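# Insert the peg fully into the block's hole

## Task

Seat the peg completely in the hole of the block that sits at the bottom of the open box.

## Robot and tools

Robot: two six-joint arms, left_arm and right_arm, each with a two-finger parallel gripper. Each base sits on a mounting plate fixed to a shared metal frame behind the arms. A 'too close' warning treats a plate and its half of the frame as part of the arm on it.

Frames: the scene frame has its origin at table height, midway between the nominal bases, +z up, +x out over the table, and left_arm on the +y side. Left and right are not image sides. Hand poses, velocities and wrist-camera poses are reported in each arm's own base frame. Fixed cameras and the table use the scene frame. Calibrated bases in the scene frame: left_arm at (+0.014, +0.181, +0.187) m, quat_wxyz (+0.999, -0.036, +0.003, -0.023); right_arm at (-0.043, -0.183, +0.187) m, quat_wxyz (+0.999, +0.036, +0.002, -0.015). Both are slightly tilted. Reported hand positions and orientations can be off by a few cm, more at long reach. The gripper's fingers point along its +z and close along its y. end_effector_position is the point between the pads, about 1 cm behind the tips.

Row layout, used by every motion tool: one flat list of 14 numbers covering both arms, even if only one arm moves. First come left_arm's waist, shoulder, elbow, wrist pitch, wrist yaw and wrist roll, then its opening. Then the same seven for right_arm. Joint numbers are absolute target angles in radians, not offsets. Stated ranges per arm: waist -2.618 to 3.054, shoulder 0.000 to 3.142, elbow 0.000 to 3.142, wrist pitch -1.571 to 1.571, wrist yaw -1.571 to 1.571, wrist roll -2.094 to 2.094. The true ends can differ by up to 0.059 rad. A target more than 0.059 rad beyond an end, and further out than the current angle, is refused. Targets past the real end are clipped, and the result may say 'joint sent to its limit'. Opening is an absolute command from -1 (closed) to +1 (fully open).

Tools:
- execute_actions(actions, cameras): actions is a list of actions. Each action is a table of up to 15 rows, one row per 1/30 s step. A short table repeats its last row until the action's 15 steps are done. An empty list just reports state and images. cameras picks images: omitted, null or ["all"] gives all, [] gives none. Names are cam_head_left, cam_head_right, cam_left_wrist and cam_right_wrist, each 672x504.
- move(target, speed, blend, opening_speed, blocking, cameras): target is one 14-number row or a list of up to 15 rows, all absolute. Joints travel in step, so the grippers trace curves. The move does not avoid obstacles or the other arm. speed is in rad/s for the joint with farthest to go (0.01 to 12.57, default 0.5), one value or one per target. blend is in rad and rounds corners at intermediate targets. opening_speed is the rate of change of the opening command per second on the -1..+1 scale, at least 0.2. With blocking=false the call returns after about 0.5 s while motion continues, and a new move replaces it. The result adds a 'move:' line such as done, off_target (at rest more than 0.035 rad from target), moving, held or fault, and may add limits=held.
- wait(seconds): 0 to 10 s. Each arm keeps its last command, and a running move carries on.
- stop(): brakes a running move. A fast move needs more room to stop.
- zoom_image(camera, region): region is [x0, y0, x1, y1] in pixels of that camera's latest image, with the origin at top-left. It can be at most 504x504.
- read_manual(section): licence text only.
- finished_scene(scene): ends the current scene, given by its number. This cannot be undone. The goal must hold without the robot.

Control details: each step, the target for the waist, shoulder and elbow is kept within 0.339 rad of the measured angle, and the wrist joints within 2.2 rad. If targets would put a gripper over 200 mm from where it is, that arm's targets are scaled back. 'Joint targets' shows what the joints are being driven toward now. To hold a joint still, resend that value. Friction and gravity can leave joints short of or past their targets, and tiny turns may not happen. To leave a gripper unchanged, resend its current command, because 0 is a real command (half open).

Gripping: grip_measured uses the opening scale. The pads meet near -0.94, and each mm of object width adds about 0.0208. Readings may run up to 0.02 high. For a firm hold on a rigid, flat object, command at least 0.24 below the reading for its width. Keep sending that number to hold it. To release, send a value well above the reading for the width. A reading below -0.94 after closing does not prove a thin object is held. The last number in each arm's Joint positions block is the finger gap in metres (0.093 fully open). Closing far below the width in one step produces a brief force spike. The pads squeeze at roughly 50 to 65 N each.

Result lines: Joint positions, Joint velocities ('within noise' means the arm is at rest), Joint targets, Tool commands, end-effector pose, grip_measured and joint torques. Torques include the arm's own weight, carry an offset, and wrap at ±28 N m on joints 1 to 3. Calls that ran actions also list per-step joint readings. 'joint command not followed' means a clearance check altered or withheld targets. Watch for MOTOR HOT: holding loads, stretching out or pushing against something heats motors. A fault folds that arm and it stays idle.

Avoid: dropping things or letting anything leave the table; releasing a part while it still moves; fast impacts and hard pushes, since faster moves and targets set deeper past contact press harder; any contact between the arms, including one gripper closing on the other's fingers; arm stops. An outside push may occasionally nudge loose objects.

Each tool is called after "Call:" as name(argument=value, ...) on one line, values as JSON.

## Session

Call:
execute_actions(actions=[])

Scene clock: 0.00 s.
left_arm: end_effector_position=(+0.3914, +0.0426, +0.0756) grip_measured=+1.000 end_effector_quat_wxyz=(+0.551, -0.064, +0.827, +0.094) | right_arm: end_effector_position=(+0.3717, -0.0222, +0.0974) grip_measured=+1.000 end_effector_quat_wxyz=(+0.587, +0.078, +0.803, -0.067)
Joint positions: left_arm=[0.018 1.617 0.392 0.832 -0.211 0.005 0.093] | right_arm=[0.054 1.489 0.296 0.877 0.253 0.064 0.093]
Joint velocities: within noise
Joint torques (N m): no reading
Heat: left arm: 33 °C; right arm: 30 °C.
Joint targets: left_arm=[0.018 1.610 0.400 0.834 -0.212 0.006] | right_arm=[0.054 1.481 0.307 0.888 0.253 0.064]
Tool commands: left_gripper/opening=+1.0 right_gripper/opening=+1.0

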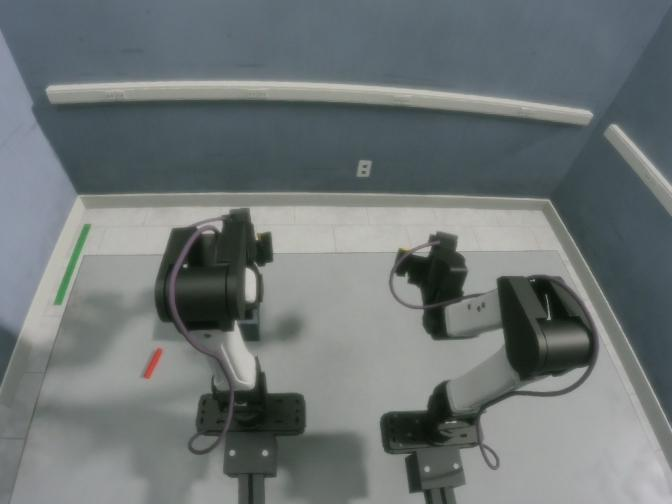

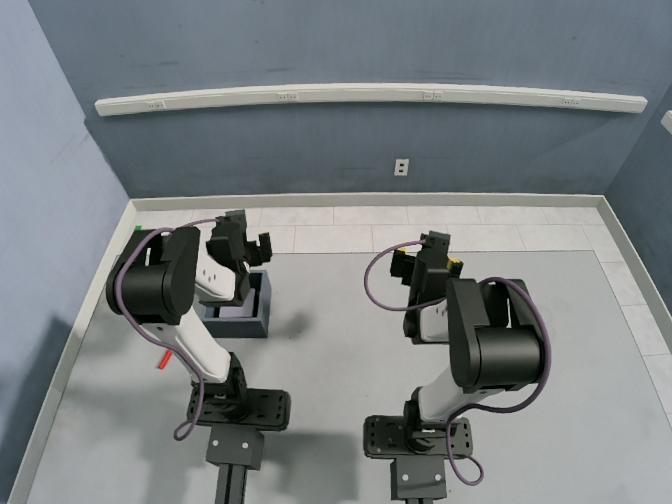

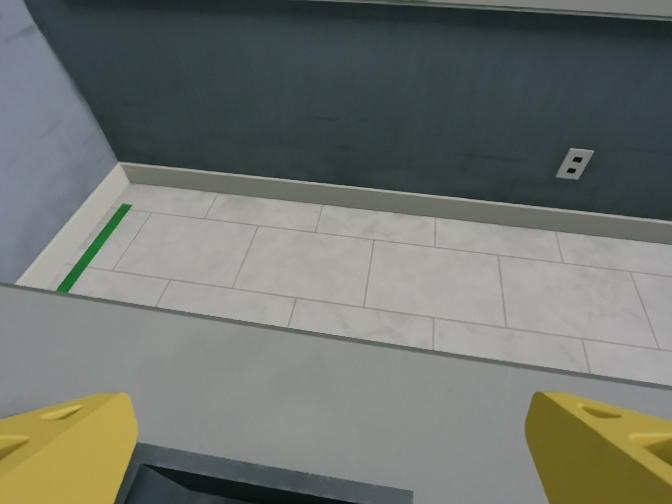

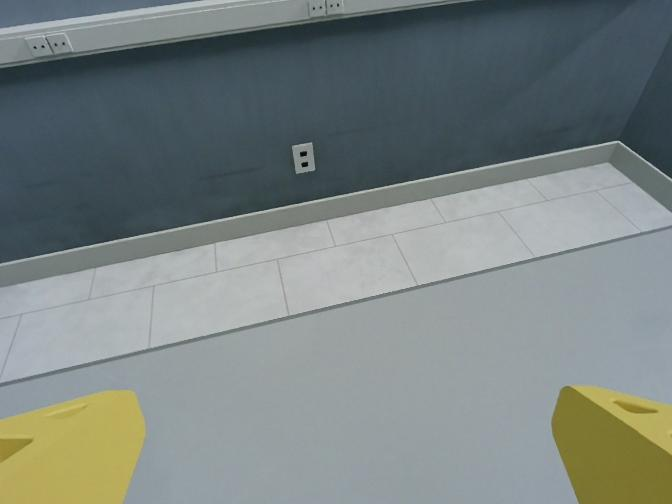

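Call:
move(target=[[1.5,1.3,0.4,0.9,0,0,1,0.2,1.9,1.4,-0.5,0.1,0.6,1],[1.5,1.3,0.4,0.9,0,0,1,1.094,2.569,2.075,-1.109,0.037,1.45,1]], speed=1.0, blend=0.1)

Scene clock: 32.93 s.
left_arm: end_effector_position=(+0.0287, +0.3907, +0.1988) grip_measured=+1.000 end_effector_quat_wxyz=(+0.505, -0.491, +0.529, +0.473) | right_arm: end_effector_position=(+0.2204, +0.4168, -0.0520) grip_measured=+1.000 end_effector_quat_wxyz=(+0.007, +0.169, +0.985, -0.027)
Joint positions: left_arm=[1.495 1.322 0.392 0.889 -0.005 0.005 0.093] | right_arm=[1.095 2.558 2.041 -1.101 0.03 1.436 0.093]
Joint velocities: within noise
Joint torques (N m): left_arm=[0.81 -5.23 6.57 2.41 0.05 -0.11] | right_arm=[0.58 -11.75 10.51 0.07 0.15 0.21]
Heat: left arm: 35 °C; right arm: 32 °C.
Joint targets: left_arm=[1.500 1.300 0.400 0.900 0.000 0.000] | right_arm=[1.094 2.569 2.075 -1.109 0.037 1.450]
move: done

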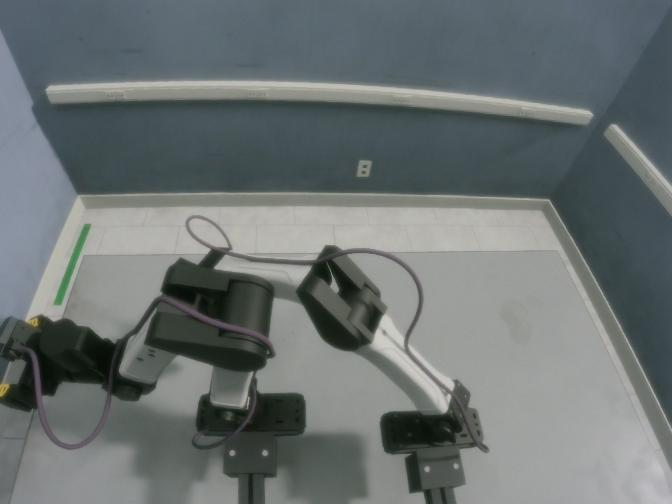

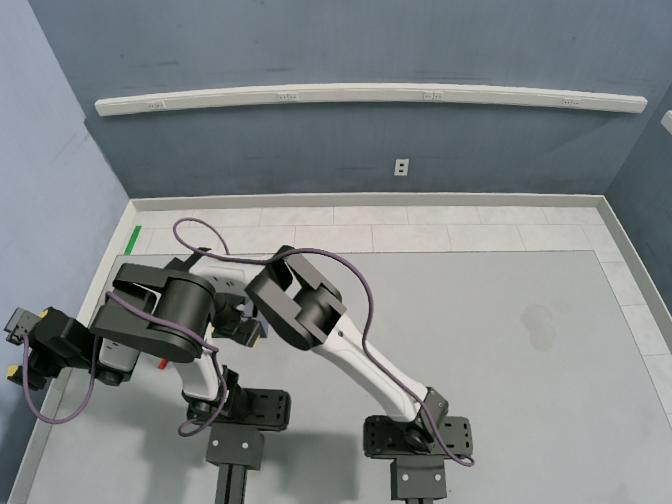

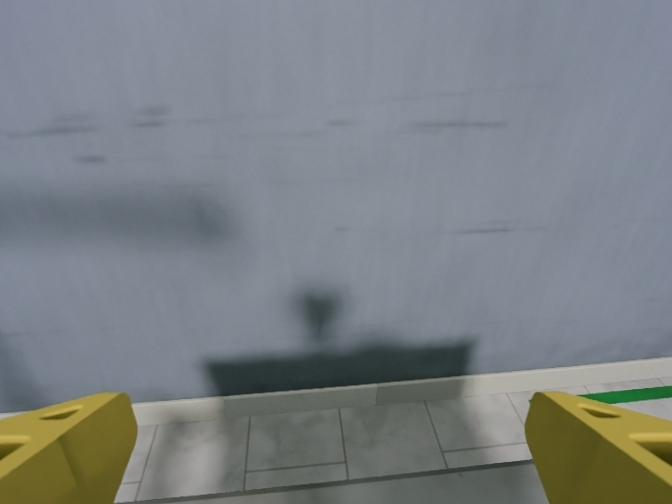

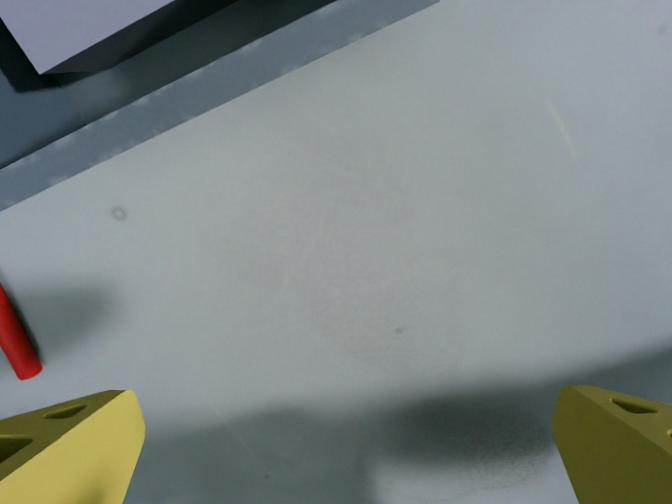

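Call:
move(target=[[1.5,1.3,0.4,0.9,0,0,1,0.4,1.9,1.4,-0.5,0.1,0.6,1],[0.888,1.697,0.976,-0.762,-0.042,-1.79,1,0.35,1.602,0.295,0.987,0.17,-0.075,1]], speed=1.1, blend=0.15)

Scene clock: 62.03 s.
left_arm: end_effector_position=(+0.1788, +0.2303, +0.0149) grip_measured=+1.000 end_effector_quat_wxyz=(-0.045, +0.972, -0.232, +0.004) | right_arm: end_effector_position=(+0.3633, +0.1061, +0.0679) grip_measured=+1.000 end_effector_quat_wxyz=(+0.569, -0.126, +0.813, +0.015)
Joint positions: left_arm=[0.893 1.681 0.947 -0.753 -0.031 -1.78 0.093] | right_arm=[0.358 1.631 0.304 0.962 0.166 -0.065 0.093]
Joint velocities: within noise
Joint torques (N m): left_arm=[-0.23 -4.1 7.45 0.15 -0.23 -0.14] | right_arm=[-0.24 -7.5 4.55 2.13 0.09 -0.08]
Heat: left arm: 35 °C; right arm: 39 °C.
Joint targets: left_arm=[0.888 1.697 0.976 -0.762 -0.042 -1.790] | right_arm=[0.350 1.602 0.295 0.987 0.170 -0.075]
move: done

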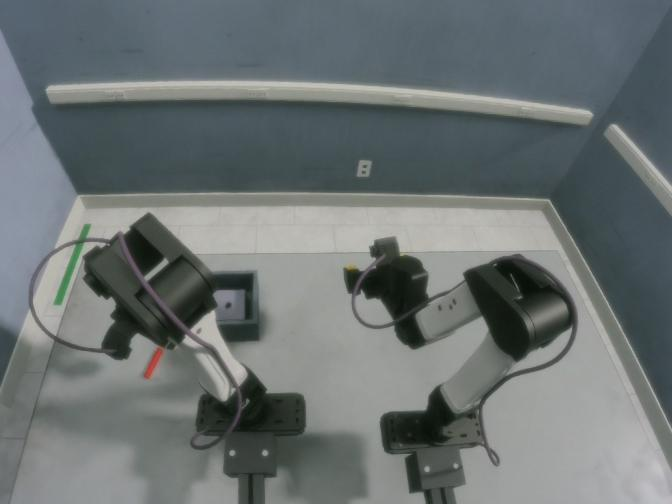

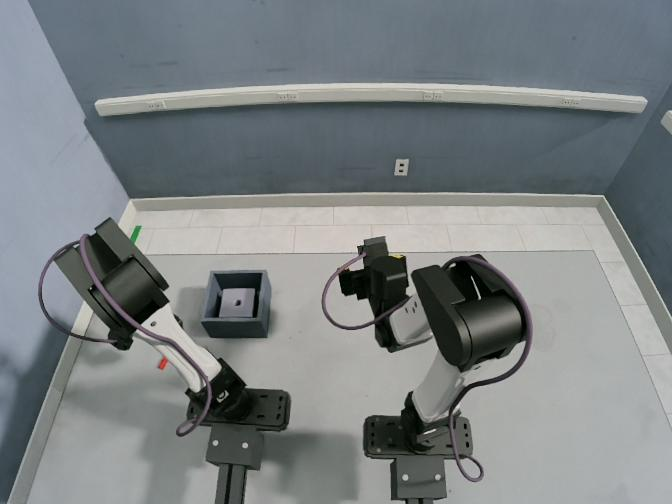

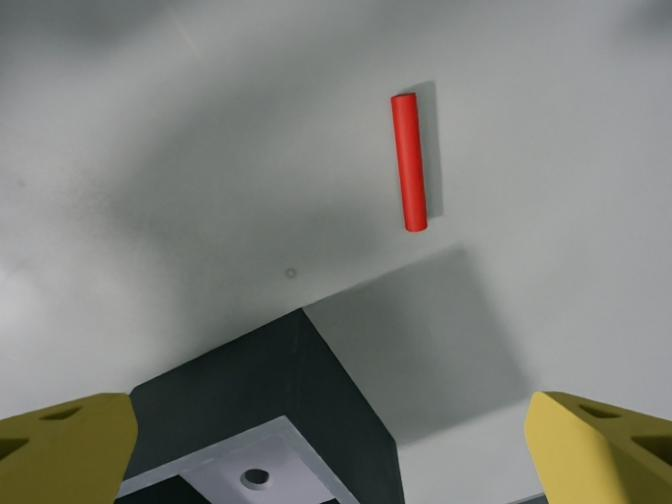

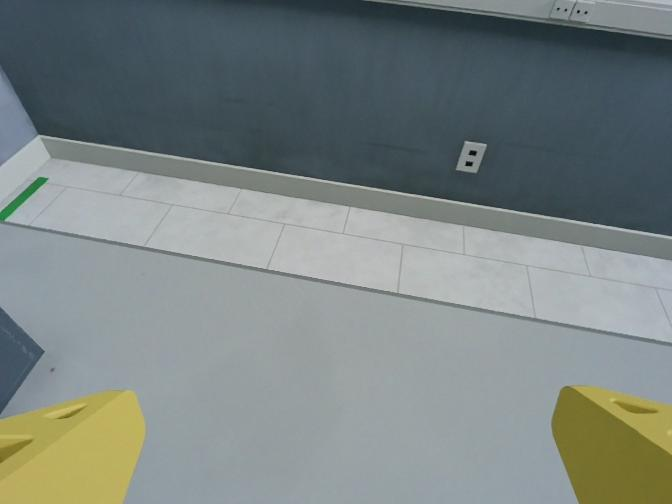

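Call:
move(target=[0.966,2.222,1.085,-0.351,-0.043,-1.90,0.3,0.35,1.602,0.295,0.987,0.17,-0.075,1], speed=0.7, cameras=["cam_left_wrist"])

Scene clock: 78.43 s.
left_arm: end_effector_position=(+0.1957, +0.2893, -0.1144) grip_measured=+0.302 end_effector_quat_wxyz=(-0.037, +0.989, -0.144, +0.000) | right_arm: end_effector_position=(+0.3634, +0.1062, +0.0681) grip_measured=+1.000 end_effector_quat_wxyz=(+0.569, -0.126, +0.812, +0.015)
Joint positions: left_arm=[0.96 2.209 1.065 -0.362 -0.033 -1.89 0.06] | right_arm=[0.358 1.631 0.304 0.963 0.166 -0.065 0.093]
Joint velocities: within noise
Joint torques (N m): left_arm=[0.5 -6.67 4.98 0.32 -0.21 -0.17] | right_arm=[-0.21 -7.5 4.68 2.14 0.1 -0.05]
Heat: left arm: 35 °C; right arm: 38 °C.
Joint targets: left_arm=[0.966 2.222 1.085 -0.351 -0.043 -1.900] | right_arm=[0.350 1.602 0.295 0.987 0.170 -0.075]
move: done
Images, in order (width x height): cam_left_wrist 672x504.

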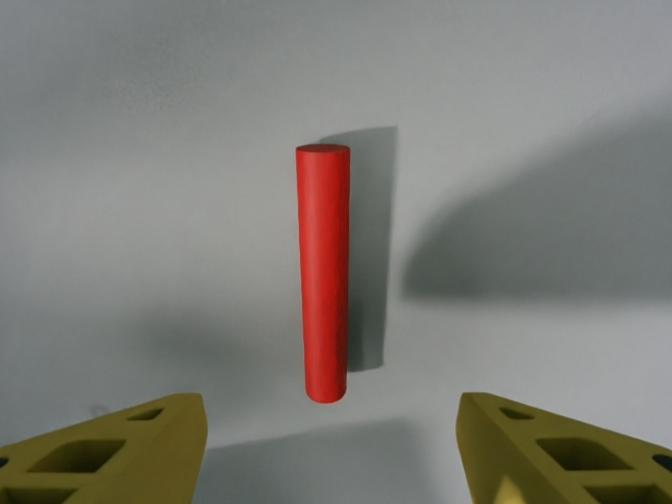

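Call:
move(target=[1.013,2.318,1.040,-0.240,-0.043,-1.835,0.3,0.35,1.602,0.295,0.987,0.17,-0.075,1], speed=0.3, cameras=["cam_left_wrist"])

Scene clock: 86.90 s.
left_arm: end_effector_position=(+0.1792, +0.2941, -0.1463) grip_measured=+0.302 end_effector_quat_wxyz=(-0.036, +0.989, -0.144, -0.002) | right_arm: end_effector_position=(+0.3634, +0.1061, +0.0682) grip_measured=+1.000 end_effector_quat_wxyz=(+0.569, -0.126, +0.812, +0.015)
Joint positions: left_arm=[1.008 2.302 1.045 -0.251 -0.033 -1.845 0.06] | right_arm=[0.358 1.631 0.304 0.963 0.167 -0.065 0.093]
Joint velocities: within noise
Joint torques (N m): left_arm=[0.49 -6.49 2.3 0.31 -0.22 0.05] | right_arm=[-0.28 -7.45 4.72 2.14 0.07 -0.08]
Heat: left arm: 35 °C; right arm: 38 °C.
Joint targets: left_arm=[1.013 2.318 1.040 -0.240 -0.043 -1.835] | right_arm=[0.350 1.602 0.295 0.987 0.170 -0.075]
move: done
Images, in order (width x height): cam_left_wrist 672x504.

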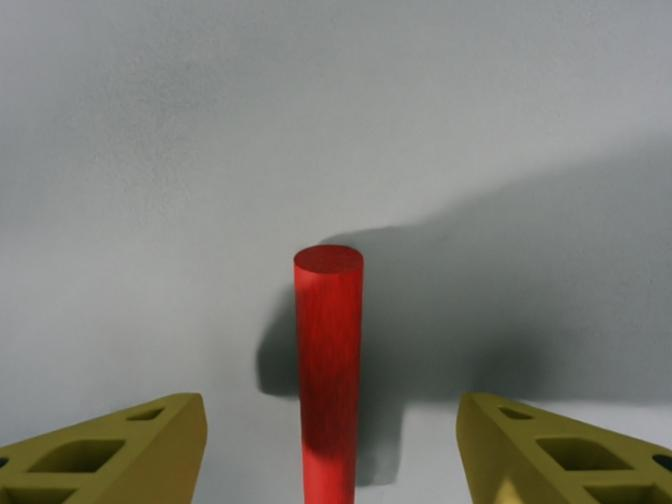

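Call:
move(target=[[1.011,2.337,1.036,-0.221,-0.043,-1.835,0.3,0.35,1.602,0.295,0.987,0.17,-0.075,1],[1.011,2.337,1.036,-0.221,-0.043,-1.835,-0.9,0.35,1.602,0.295,0.987,0.17,-0.075,1]], speed=0.15, opening_speed=0.9, cameras=["cam_left_wrist"])

Scene clock: 95.57 s.
left_arm: end_effector_position=(+0.1795, +0.2947, -0.1510) grip_measured=-0.807 end_effector_quat_wxyz=(-0.037, +0.989, -0.144, -0.001) | right_arm: end_effector_position=(+0.3634, +0.1061, +0.0682) grip_measured=+1.000 end_effector_quat_wxyz=(+0.569, -0.126, +0.812, +0.015)
Joint positions: left_arm=[1.008 2.318 1.045 -0.231 -0.033 -1.844 0.006] | right_arm=[0.358 1.631 0.304 0.963 0.167 -0.065 0.093]
Joint velocities: within noise
Joint torques (N m): left_arm=[0.31 -6.27 1.87 0.33 -0.21 0.05] | right_arm=[-0.23 -7.41 4.77 2.14 0.1 -0.08]
Heat: left arm: 36 °C; right arm: 38 °C.
Joint targets: left_arm=[1.011 2.337 1.036 -0.221 -0.043 -1.835] | right_arm=[0.350 1.602 0.295 0.987 0.170 -0.075]
move: done
Images, in order (width x height): cam_left_wrist 672x504.

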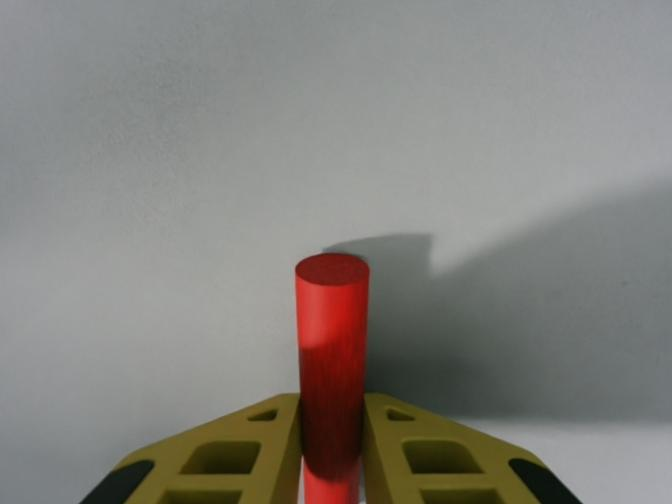

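Call:
move(target=[[1.008,1.8,1.6,-1.3,-0.04,-1.835,-0.9,0.35,1.602,0.295,0.987,0.17,-0.075,1],[-0.4325,2.45,2.25,-1.55,0.063,-0.80,-0.9,0.35,1.602,0.295,0.987,0.17,-0.075,1],[-0.4325,2.45,2.25,-1.55,0.063,-0.80,-0.9,0.524,1.602,0.295,0.987,0.17,-0.075,1]], speed=[0.8,1.0,0.5], blend=[0.1,0,0])

Scene clock: 108.50 s.
left_arm: end_effector_position=(+0.3848, -0.1897, +0.0549) grip_measured=-0.823 end_effector_quat_wxyz=(-0.092, -0.189, +0.977, +0.026) | right_arm: end_effector_position=(+0.3420, +0.1623, +0.0683) grip_measured=+1.000 end_effector_quat_wxyz=(+0.567, -0.190, +0.800, +0.058)
Joint positions: left_arm=[-0.433 2.431 2.22 -1.54 0.064 -0.809 0.006] | right_arm=[0.52 1.631 0.304 0.963 0.174 -0.066 0.093]
Joint velocities: within noise
Joint torques (N m): left_arm=[-0.49 -8.87 7.98 -0.19 0 0.05] | right_arm=[0.65 -7.53 4.77 2.13 -0.01 -0.08]
Heat: left arm: 38 °C; right arm: 38 °C.
Joint targets: left_arm=[-0.432 2.450 2.250 -1.550 0.063 -0.800] | right_arm=[0.524 1.602 0.295 0.987 0.170 -0.075]
move: done

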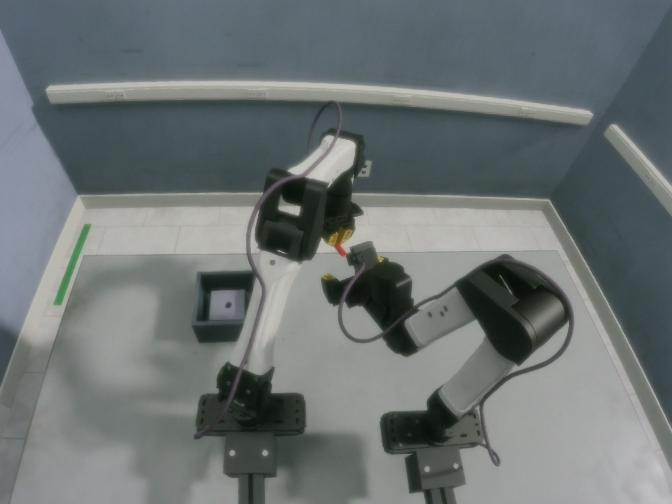

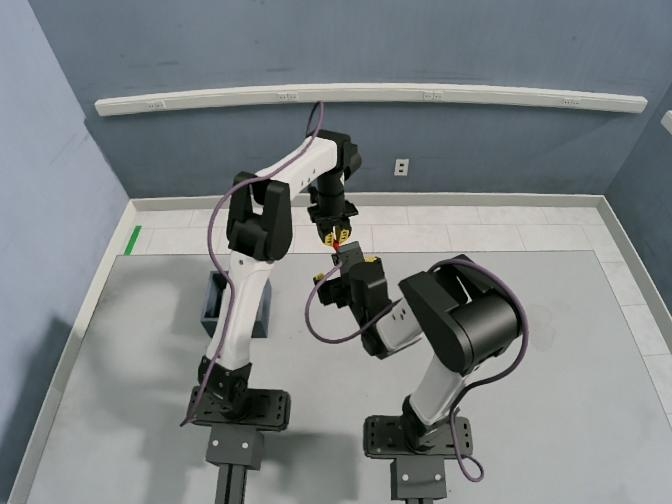

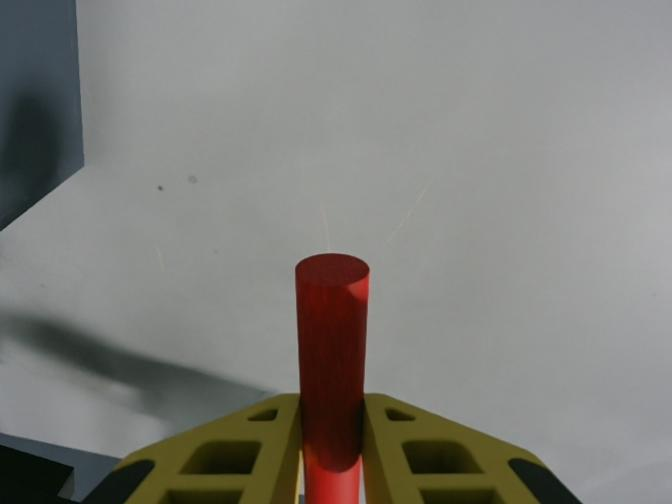

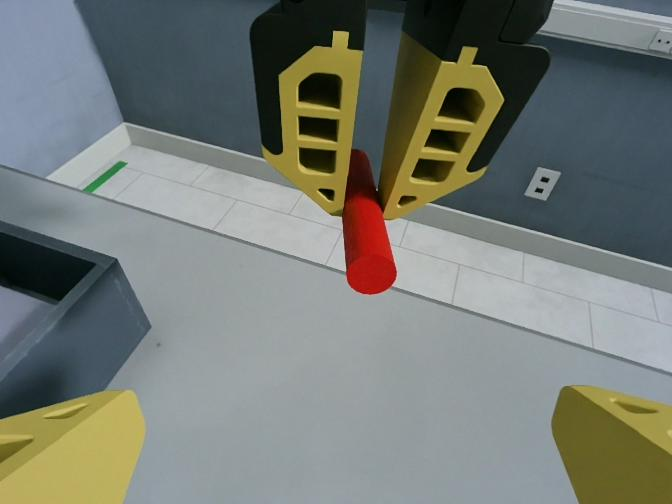

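Call:
move(target=[-0.4325,2.45,2.25,-1.55,0.063,-0.80,-0.9,0.446,1.835,0.541,0.987,0.098,-0.075,1], speed=0.25, cameras=["cam_right_wrist","cam_left_wrist"])

Scene clock: 122.77 s.
left_arm: end_effector_position=(+0.3845, -0.1896, +0.0549) grip_measured=-0.823 end_effector_quat_wxyz=(-0.092, -0.189, +0.977, +0.027) | right_arm: end_effector_position=(+0.3983, +0.1733, +0.0664) grip_measured=+1.000 end_effector_quat_wxyz=(+0.572, -0.179, +0.798, +0.066)
Joint positions: left_arm=[-0.433 2.431 2.22 -1.541 0.064 -0.809 0.006] | right_arm=[0.453 1.821 0.512 0.964 0.111 -0.066 0.093]
Joint velocities: within noise
Joint torques (N m): left_arm=[-0.54 -8.9 7.97 -0.19 0.01 0.05] | right_arm=[-0.27 -5.33 8.75 2.15 -0.08 -0.03]
Heat: left arm: 40 °C; right arm: 38 °C.
Joint targets: left_arm=[-0.432 2.450 2.250 -1.550 0.063 -0.800] | right_arm=[0.446 1.835 0.541 0.987 0.098 -0.075]
move: done
Images, in order (width x height): cam_left_wrist 672x504, cam_right_wrist 672x504.

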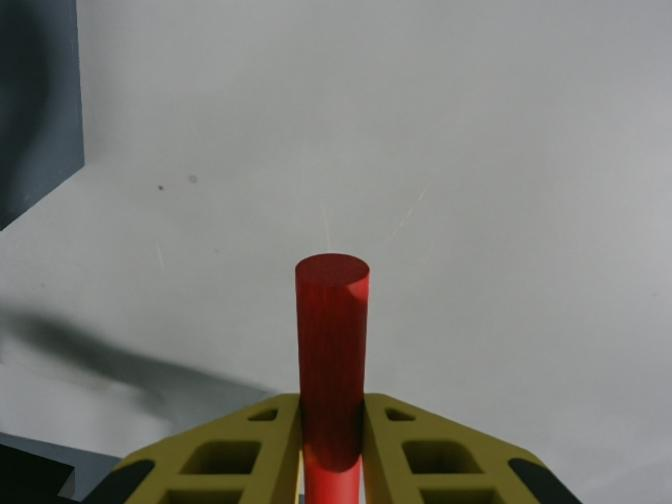

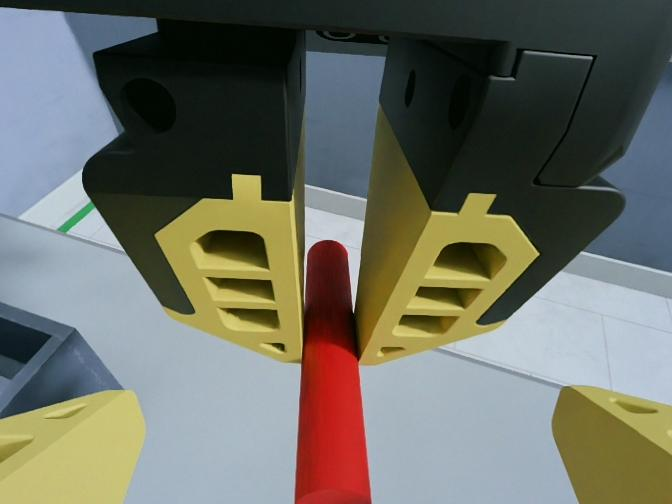

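Call:
move(target=[[-0.4325,2.45,2.25,-1.55,0.063,-0.80,-0.9,0.469,1.835,0.541,0.987,0.103,-0.075,1],[-0.4325,2.45,2.25,-1.55,0.063,-0.80,-0.9,0.469,1.835,0.541,0.987,0.103,-0.075,-0.9]], speed=0.25, opening_speed=0.9, cameras=["cam_right_wrist"])

Scene clock: 130.53 s.
left_arm: end_effector_position=(+0.3845, -0.1896, +0.0550) grip_measured=-0.823 end_effector_quat_wxyz=(-0.093, -0.185, +0.978, +0.026) | right_arm: end_effector_position=(+0.3968, +0.1767, +0.0664) grip_measured=-0.789 end_effector_quat_wxyz=(+0.572, -0.183, +0.797, +0.069)
Joint positions: left_arm=[-0.433 2.431 2.22 -1.542 0.064 -0.801 0.006] | right_arm=[0.461 1.821 0.512 0.964 0.109 -0.067 0.007]
Joint velocities: within noise
Joint torques (N m): left_arm=[-0.47 -8.83 7.95 -0.19 0.01 -0.04] | right_arm=[1.28 -5.44 8.68 2.16 -0.04 -0.03]
Heat: left arm: 41 °C; right arm: 37 °C.
Joint targets: left_arm=[-0.432 2.450 2.250 -1.550 0.063 -0.800] | right_arm=[0.469 1.835 0.541 0.987 0.103 -0.075]
move: done
Images, in order (width x height): cam_right_wrist 672x504.

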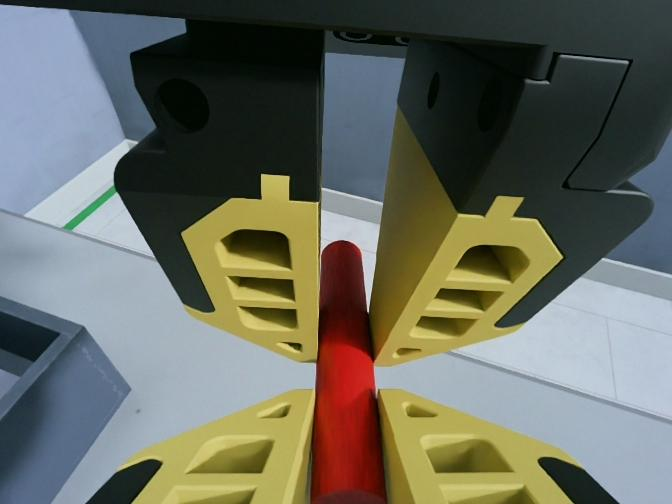

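Call:
move(target=[[-0.4325,2.45,2.25,-1.55,0.063,-0.80,-0.88,0.469,1.835,0.541,0.987,0.103,-0.075,-0.9],[-0.4325,2.45,2.25,-1.55,0.063,-0.80,0.9,0.469,1.835,0.541,0.987,0.103,-0.075,-0.9]], opening_speed=1.2, cameras=[])

Call:
move(target=[[-0.4325,2.45,2.25,-1.55,0.063,-0.80,0.9,0.469,2.09,0.427,1.33,0.103,-0.075,-0.9],[-0.1,2.2,2.0,-1.4,0.063,-0.5,0.9,0.469,2.09,0.427,1.33,0.103,-0.075,-0.9],[0.5,1.7,1.3,-0.9,0.4,0.6,1,0.25,2.2,1.2,-0.1,-0.6,-0.7,-0.9],[0.5,1.85,1.138,-0.5,1.0,1.571,1,0.033,2.325,1.478,-0.705,-1.369,-1.571,-0.9]], speed=[0.3,0.6,1.0,0.8])

Scene clock: 208.03 s.
left_arm: end_effector_position=(+0.3845, -0.1896, +0.0550) grip_measured=+0.898 end_effector_quat_wxyz=(-0.093, -0.185, +0.978, +0.026) | right_arm: end_effector_position=(+0.3968, +0.1767, +0.0664) grip_measured=-0.805 end_effector_quat_wxyz=(+0.572, -0.183, +0.797, +0.069)
Joint positions: left_arm=[-0.433 2.431 2.22 -1.542 0.064 -0.8 0.088] | right_arm=[0.461 1.821 0.512 0.964 0.109 -0.068 0.007]
Joint velocities: within noise
Joint torques (N m): left_arm=[-0.46 -8.85 7.97 -0.19 0.02 -0.06] | right_arm=[1.28 -5.31 8.65 2.13 -0.04 -0.05]
Heat: left arm: 45 °C; right arm: 40 °C.
Joint targets: left_arm=[-0.432 2.450 2.250 -1.550 0.063 -0.800] | right_arm=[0.469 1.835 0.541 0.987 0.103 -0.075]
move: done
No camera images: "cameras" was empty.

Scene clock: 215.03 s.
left_arm: end_effector_position=(+0.3981, +0.0555, +0.1046) grip_measured=+1.000 end_effector_quat_wxyz=(+0.484, +0.513, +0.701, -0.103) | right_arm: end_effector_position=(+0.3976, +0.1791, +0.0507) grip_measured=-0.807 end_effector_quat_wxyz=(-0.432, +0.562, -0.545, -0.449)
Joint positions: left_arm=[0.496 1.834 1.148 -0.514 0.99 1.558 0.093] | right_arm=[0.037 2.307 1.447 -0.699 -1.344 -1.554 0.006]
Joint velocities: within noise
Joint torques (N m): left_arm=[0.1 -5.6 4.79 0.97 0.75 0.04] | right_arm=[0.51 -9.25 9.03 0.08 -0.81 -0.16]
Heat: left arm: 45 °C; right arm: 38 °C.
Joint targets: left_arm=[0.500 1.850 1.138 -0.500 1.000 1.571] | right_arm=[0.033 2.325 1.478 -0.705 -1.369 -1.571]
move: done; target 3's new numbers were sent with left_arm's shoulder 0.037 rad from that target

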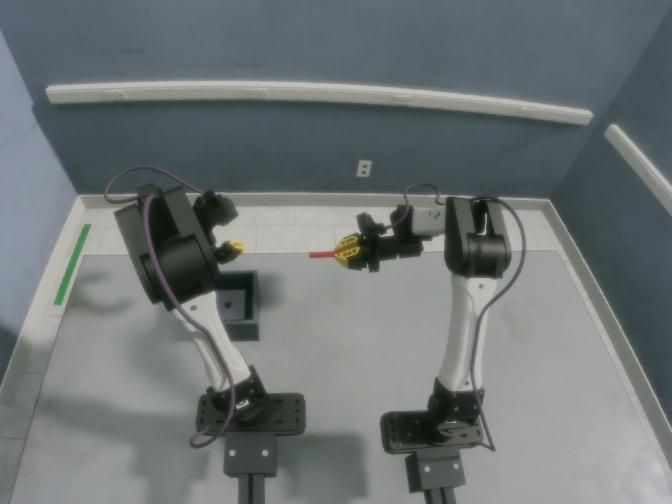

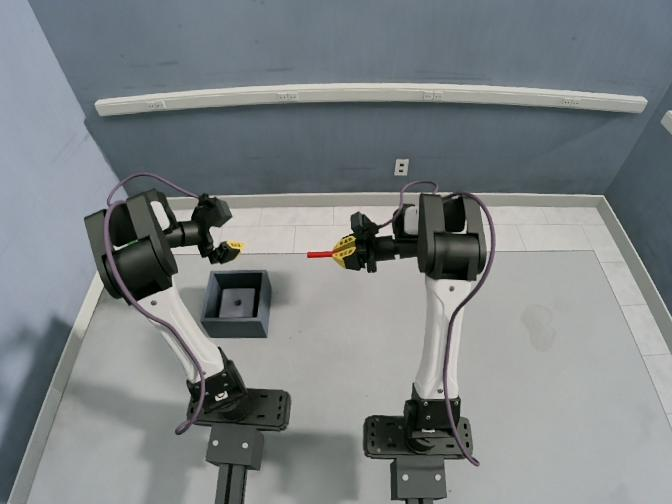

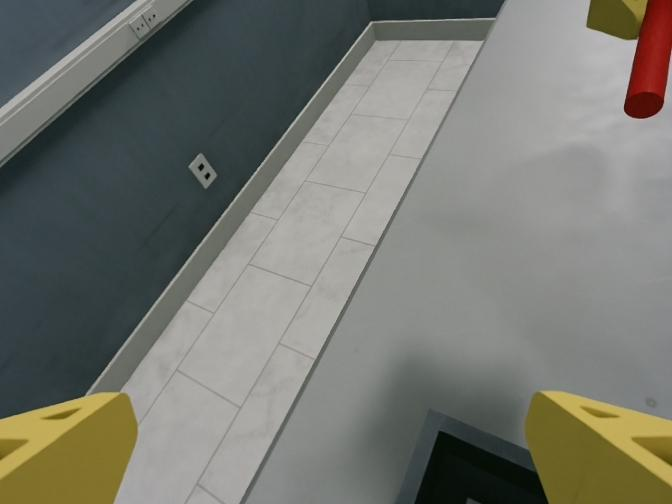

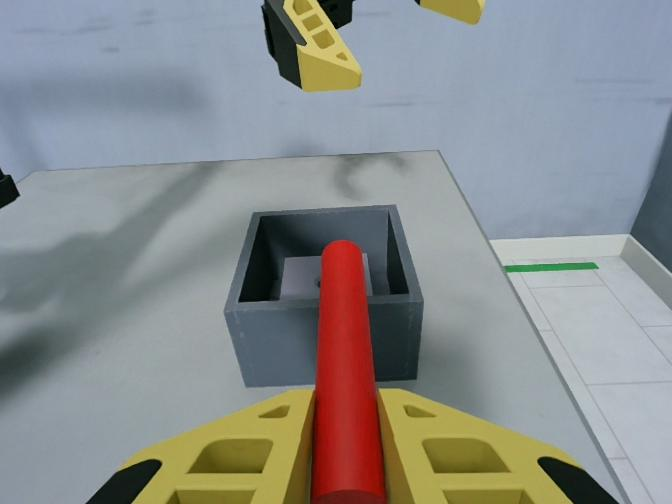

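Call:
move(target=[0.27,2.175,1.118,-0.518,1.42,1.58,1,0.033,2.325,1.478,-0.705,-1.369,-1.571,-0.9], speed=0.6)

Scene clock: 231.70 s.
left_arm: end_effector_position=(+0.3765, -0.0685, +0.0513) grip_measured=+1.000 end_effector_quat_wxyz=(+0.519, +0.464, +0.604, -0.389) | right_arm: end_effector_position=(+0.3974, +0.1791, +0.0508) grip_measured=-0.807 end_effector_quat_wxyz=(-0.432, +0.562, -0.545, -0.449)
Joint positions: left_arm=[0.269 2.161 1.123 -0.516 1.411 1.567 0.093] | right_arm=[0.037 2.307 1.447 -0.7 -1.345 -1.555 0.006]
Joint velocities: within noise
Joint torques (N m): left_arm=[-0.27 -6.67 3.55 0.2 0.84 0.07] | right_arm=[0.4 -9.14 9.06 0.08 -0.78 -0.13]
Heat: left arm: 41 °C; right arm: 37 °C.
Joint targets: left_arm=[0.270 2.175 1.118 -0.518 1.420 1.580] | right_arm=[0.033 2.325 1.478 -0.705 -1.369 -1.571]
move: done

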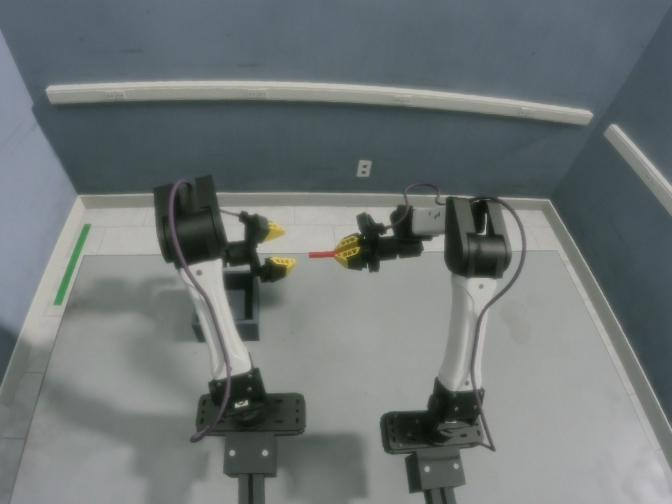

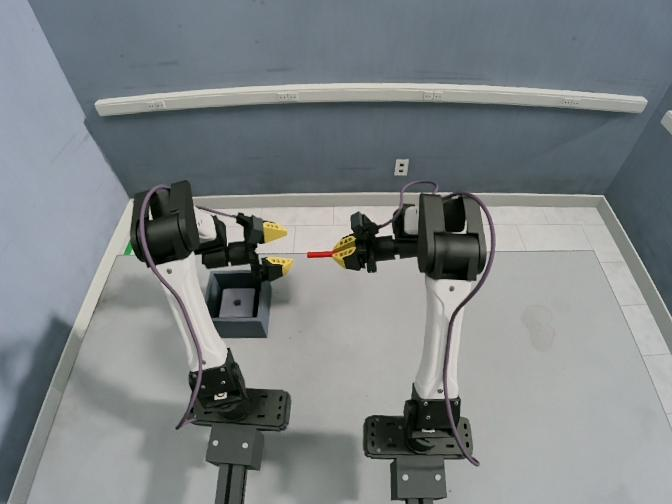

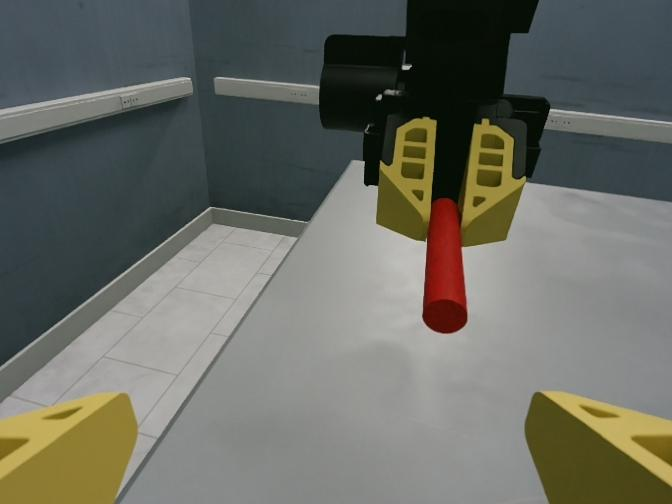

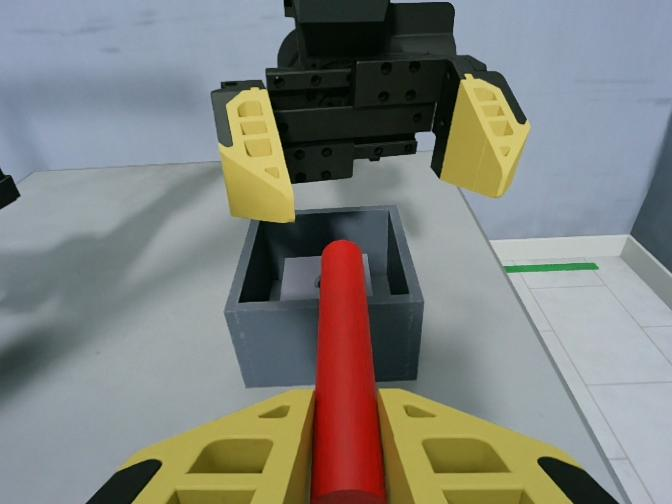

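Call:
move(target=[0.066,2.175,1.118,-0.518,1.42,1.58,1,0.033,2.325,1.478,-0.705,-1.369,-1.571,-0.9], speed=0.25, cameras=["cam_left_wrist","cam_right_wrist"])

Scene clock: 242.23 s.
left_arm: end_effector_position=(+0.3550, -0.1428, +0.0515) grip_measured=+1.000 end_effector_quat_wxyz=(+0.477, +0.523, +0.553, -0.439) | right_arm: end_effector_position=(+0.3974, +0.1791, +0.0508) grip_measured=-0.807 end_effector_quat_wxyz=(-0.432, +0.562, -0.545, -0.449)
Joint positions: left_arm=[0.067 2.161 1.123 -0.516 1.412 1.567 0.093] | right_arm=[0.037 2.307 1.447 -0.7 -1.345 -1.555 0.006]
Joint velocities: within noise
Joint torques (N m): left_arm=[-0.42 -6.63 3.58 0.22 0.85 0.08] | right_arm=[0.47 -9.21 9.2 0.11 -0.77 -0.12]
Heat: left arm: 41 °C; right arm: 38 °C.
Joint targets: left_arm=[0.066 2.175 1.118 -0.518 1.420 1.580] | right_arm=[0.033 2.325 1.478 -0.705 -1.369 -1.571]
move: done
Images, in order (width x height): cam_left_wrist 672x504, cam_right_wrist 672x504.

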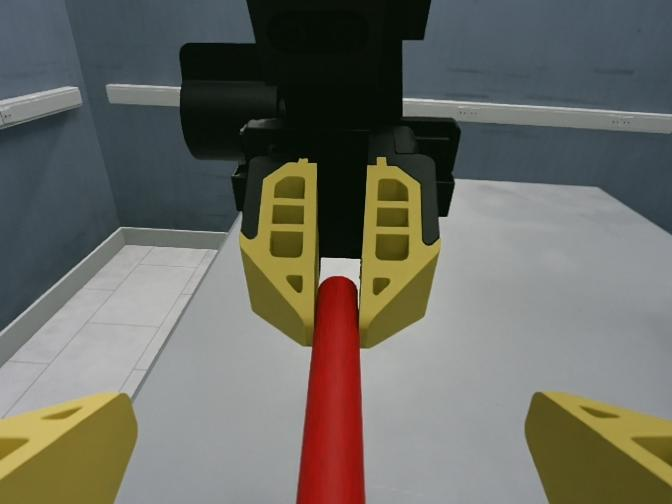

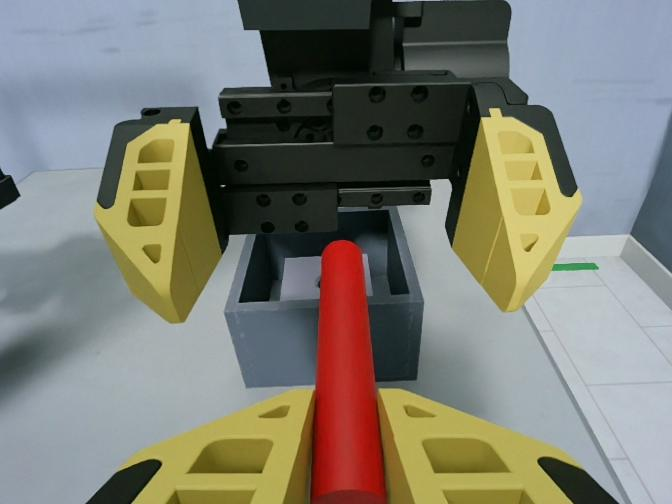

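Call:
move(target=[0.066,2.203,1.110,-0.484,1.42,1.58,1,0.033,2.325,1.478,-0.705,-1.369,-1.571,-0.9], speed=0.2, cameras=["cam_left_wrist","cam_right_wrist"])

Scene clock: 251.43 s.
left_arm: end_effector_position=(+0.3554, -0.1428, +0.0442) grip_measured=+1.000 end_effector_quat_wxyz=(+0.476, +0.521, +0.554, -0.441) | right_arm: end_effector_position=(+0.3974, +0.1791, +0.0508) grip_measured=-0.807 end_effector_quat_wxyz=(-0.432, +0.562, -0.545, -0.449)
Joint positions: left_arm=[0.067 2.184 1.123 -0.497 1.412 1.567 0.093] | right_arm=[0.037 2.307 1.447 -0.7 -1.345 -1.555 0.006]
Joint velocities: within noise
Joint torques (N m): left_arm=[-0.44 -6.17 2.86 0.37 0.84 0.08] | right_arm=[0.5 -9.1 9.03 0.09 -0.78 -0.15]
Heat: left arm: 41 °C; right arm: 38 °C.
Joint targets: left_arm=[0.066 2.203 1.110 -0.484 1.420 1.580] | right_arm=[0.033 2.325 1.478 -0.705 -1.369 -1.571]
move: done
Images, in order (width x height): cam_left_wrist 672x504, cam_right_wrist 672x504.

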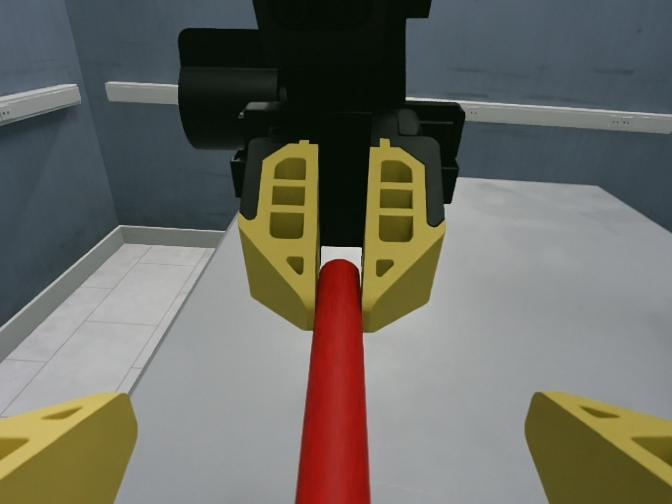

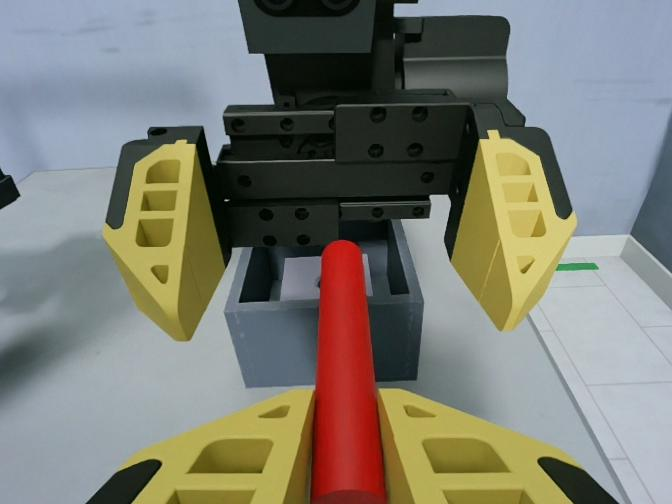

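Call:
move(target=[0.066,2.228,1.097,-0.452,1.42,1.58,1,0.033,2.325,1.478,-0.705,-1.369,-1.571,-0.9], speed=0.2, cameras=["cam_left_wrist","cam_right_wrist"])

Scene clock: 258.47 s.
left_arm: end_effector_position=(+0.3518, -0.1430, +0.0332) grip_measured=+1.000 end_effector_quat_wxyz=(+0.474, +0.519, +0.556, -0.444) | right_arm: end_effector_position=(+0.3974, +0.1791, +0.0508) grip_measured=-0.807 end_effector_quat_wxyz=(-0.432, +0.562, -0.545, -0.449)
Joint positions: left_arm=[0.067 2.209 1.105 -0.465 1.413 1.567 0.093] | right_arm=[0.037 2.307 1.447 -0.7 -1.345 -1.555 0.006]
Joint velocities: within noise
Joint torques (N m): left_arm=[-0.43 -6.22 3 0.36 0.84 0.07] | right_arm=[0.46 -9.06 9.11 0.09 -0.79 -0.14]
Heat: left arm: 41 °C; right arm: 38 °C.
Joint targets: left_arm=[0.066 2.228 1.097 -0.452 1.420 1.580] | right_arm=[0.033 2.325 1.478 -0.705 -1.369 -1.571]
move: done
Images, in order (width x height): cam_left_wrist 672x504, cam_right_wrist 672x504.

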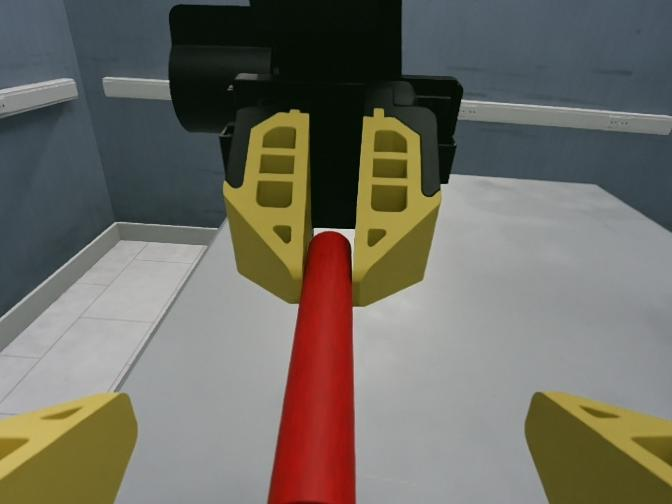

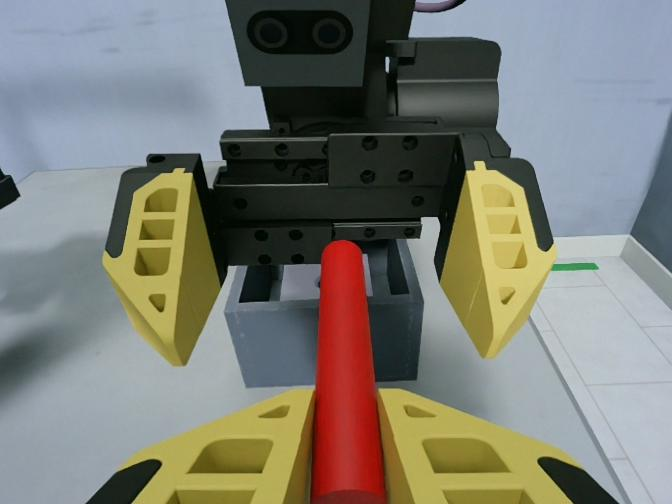

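Call:
move(target=[[0.066,2.242,1.105,-0.455,1.42,1.58,1,0.033,2.325,1.478,-0.705,-1.369,-1.571,-0.9],[0.066,2.242,1.105,-0.455,1.42,1.58,-0.9,0.033,2.325,1.478,-0.705,-1.369,-1.571,-0.9]], speed=0.2, opening_speed=0.9, cameras=["cam_left_wrist","cam_right_wrist"])

Scene clock: 267.73 s.
left_arm: end_effector_position=(+0.3517, -0.1430, +0.0289) grip_measured=-0.816 end_effector_quat_wxyz=(+0.473, +0.518, +0.557, -0.445) | right_arm: end_effector_position=(+0.3955, +0.1791, +0.0510) grip_measured=-0.807 end_effector_quat_wxyz=(-0.428, +0.558, -0.547, -0.454)
Joint positions: left_arm=[0.067 2.223 1.105 -0.454 1.413 1.567 0.006] | right_arm=[0.037 2.307 1.447 -0.717 -1.346 -1.558 0.006]
Joint velocities: within noise
Joint torques (N m): left_arm=[-0.47 -6.28 3.63 0.21 0.84 0.09] | right_arm=[0.49 -9.18 9.1 0.26 -0.81 -0.11]
Heat: left arm: 40 °C; right arm: 38 °C.
Joint targets: left_arm=[0.066 2.242 1.105 -0.455 1.420 1.580] | right_arm=[0.033 2.325 1.478 -0.705 -1.369 -1.571]
move: done
Images, in order (width x height): cam_left_wrist 672x504, cam_right_wrist 672x504.

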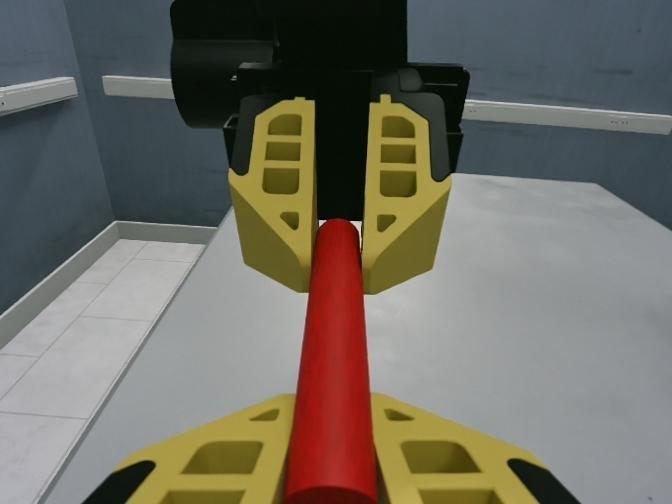

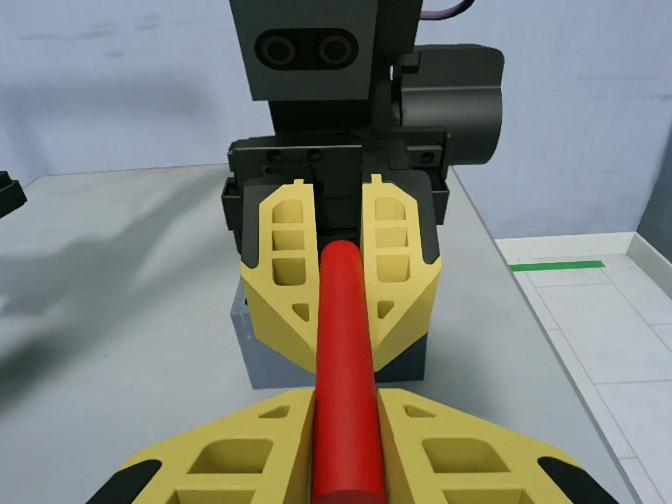

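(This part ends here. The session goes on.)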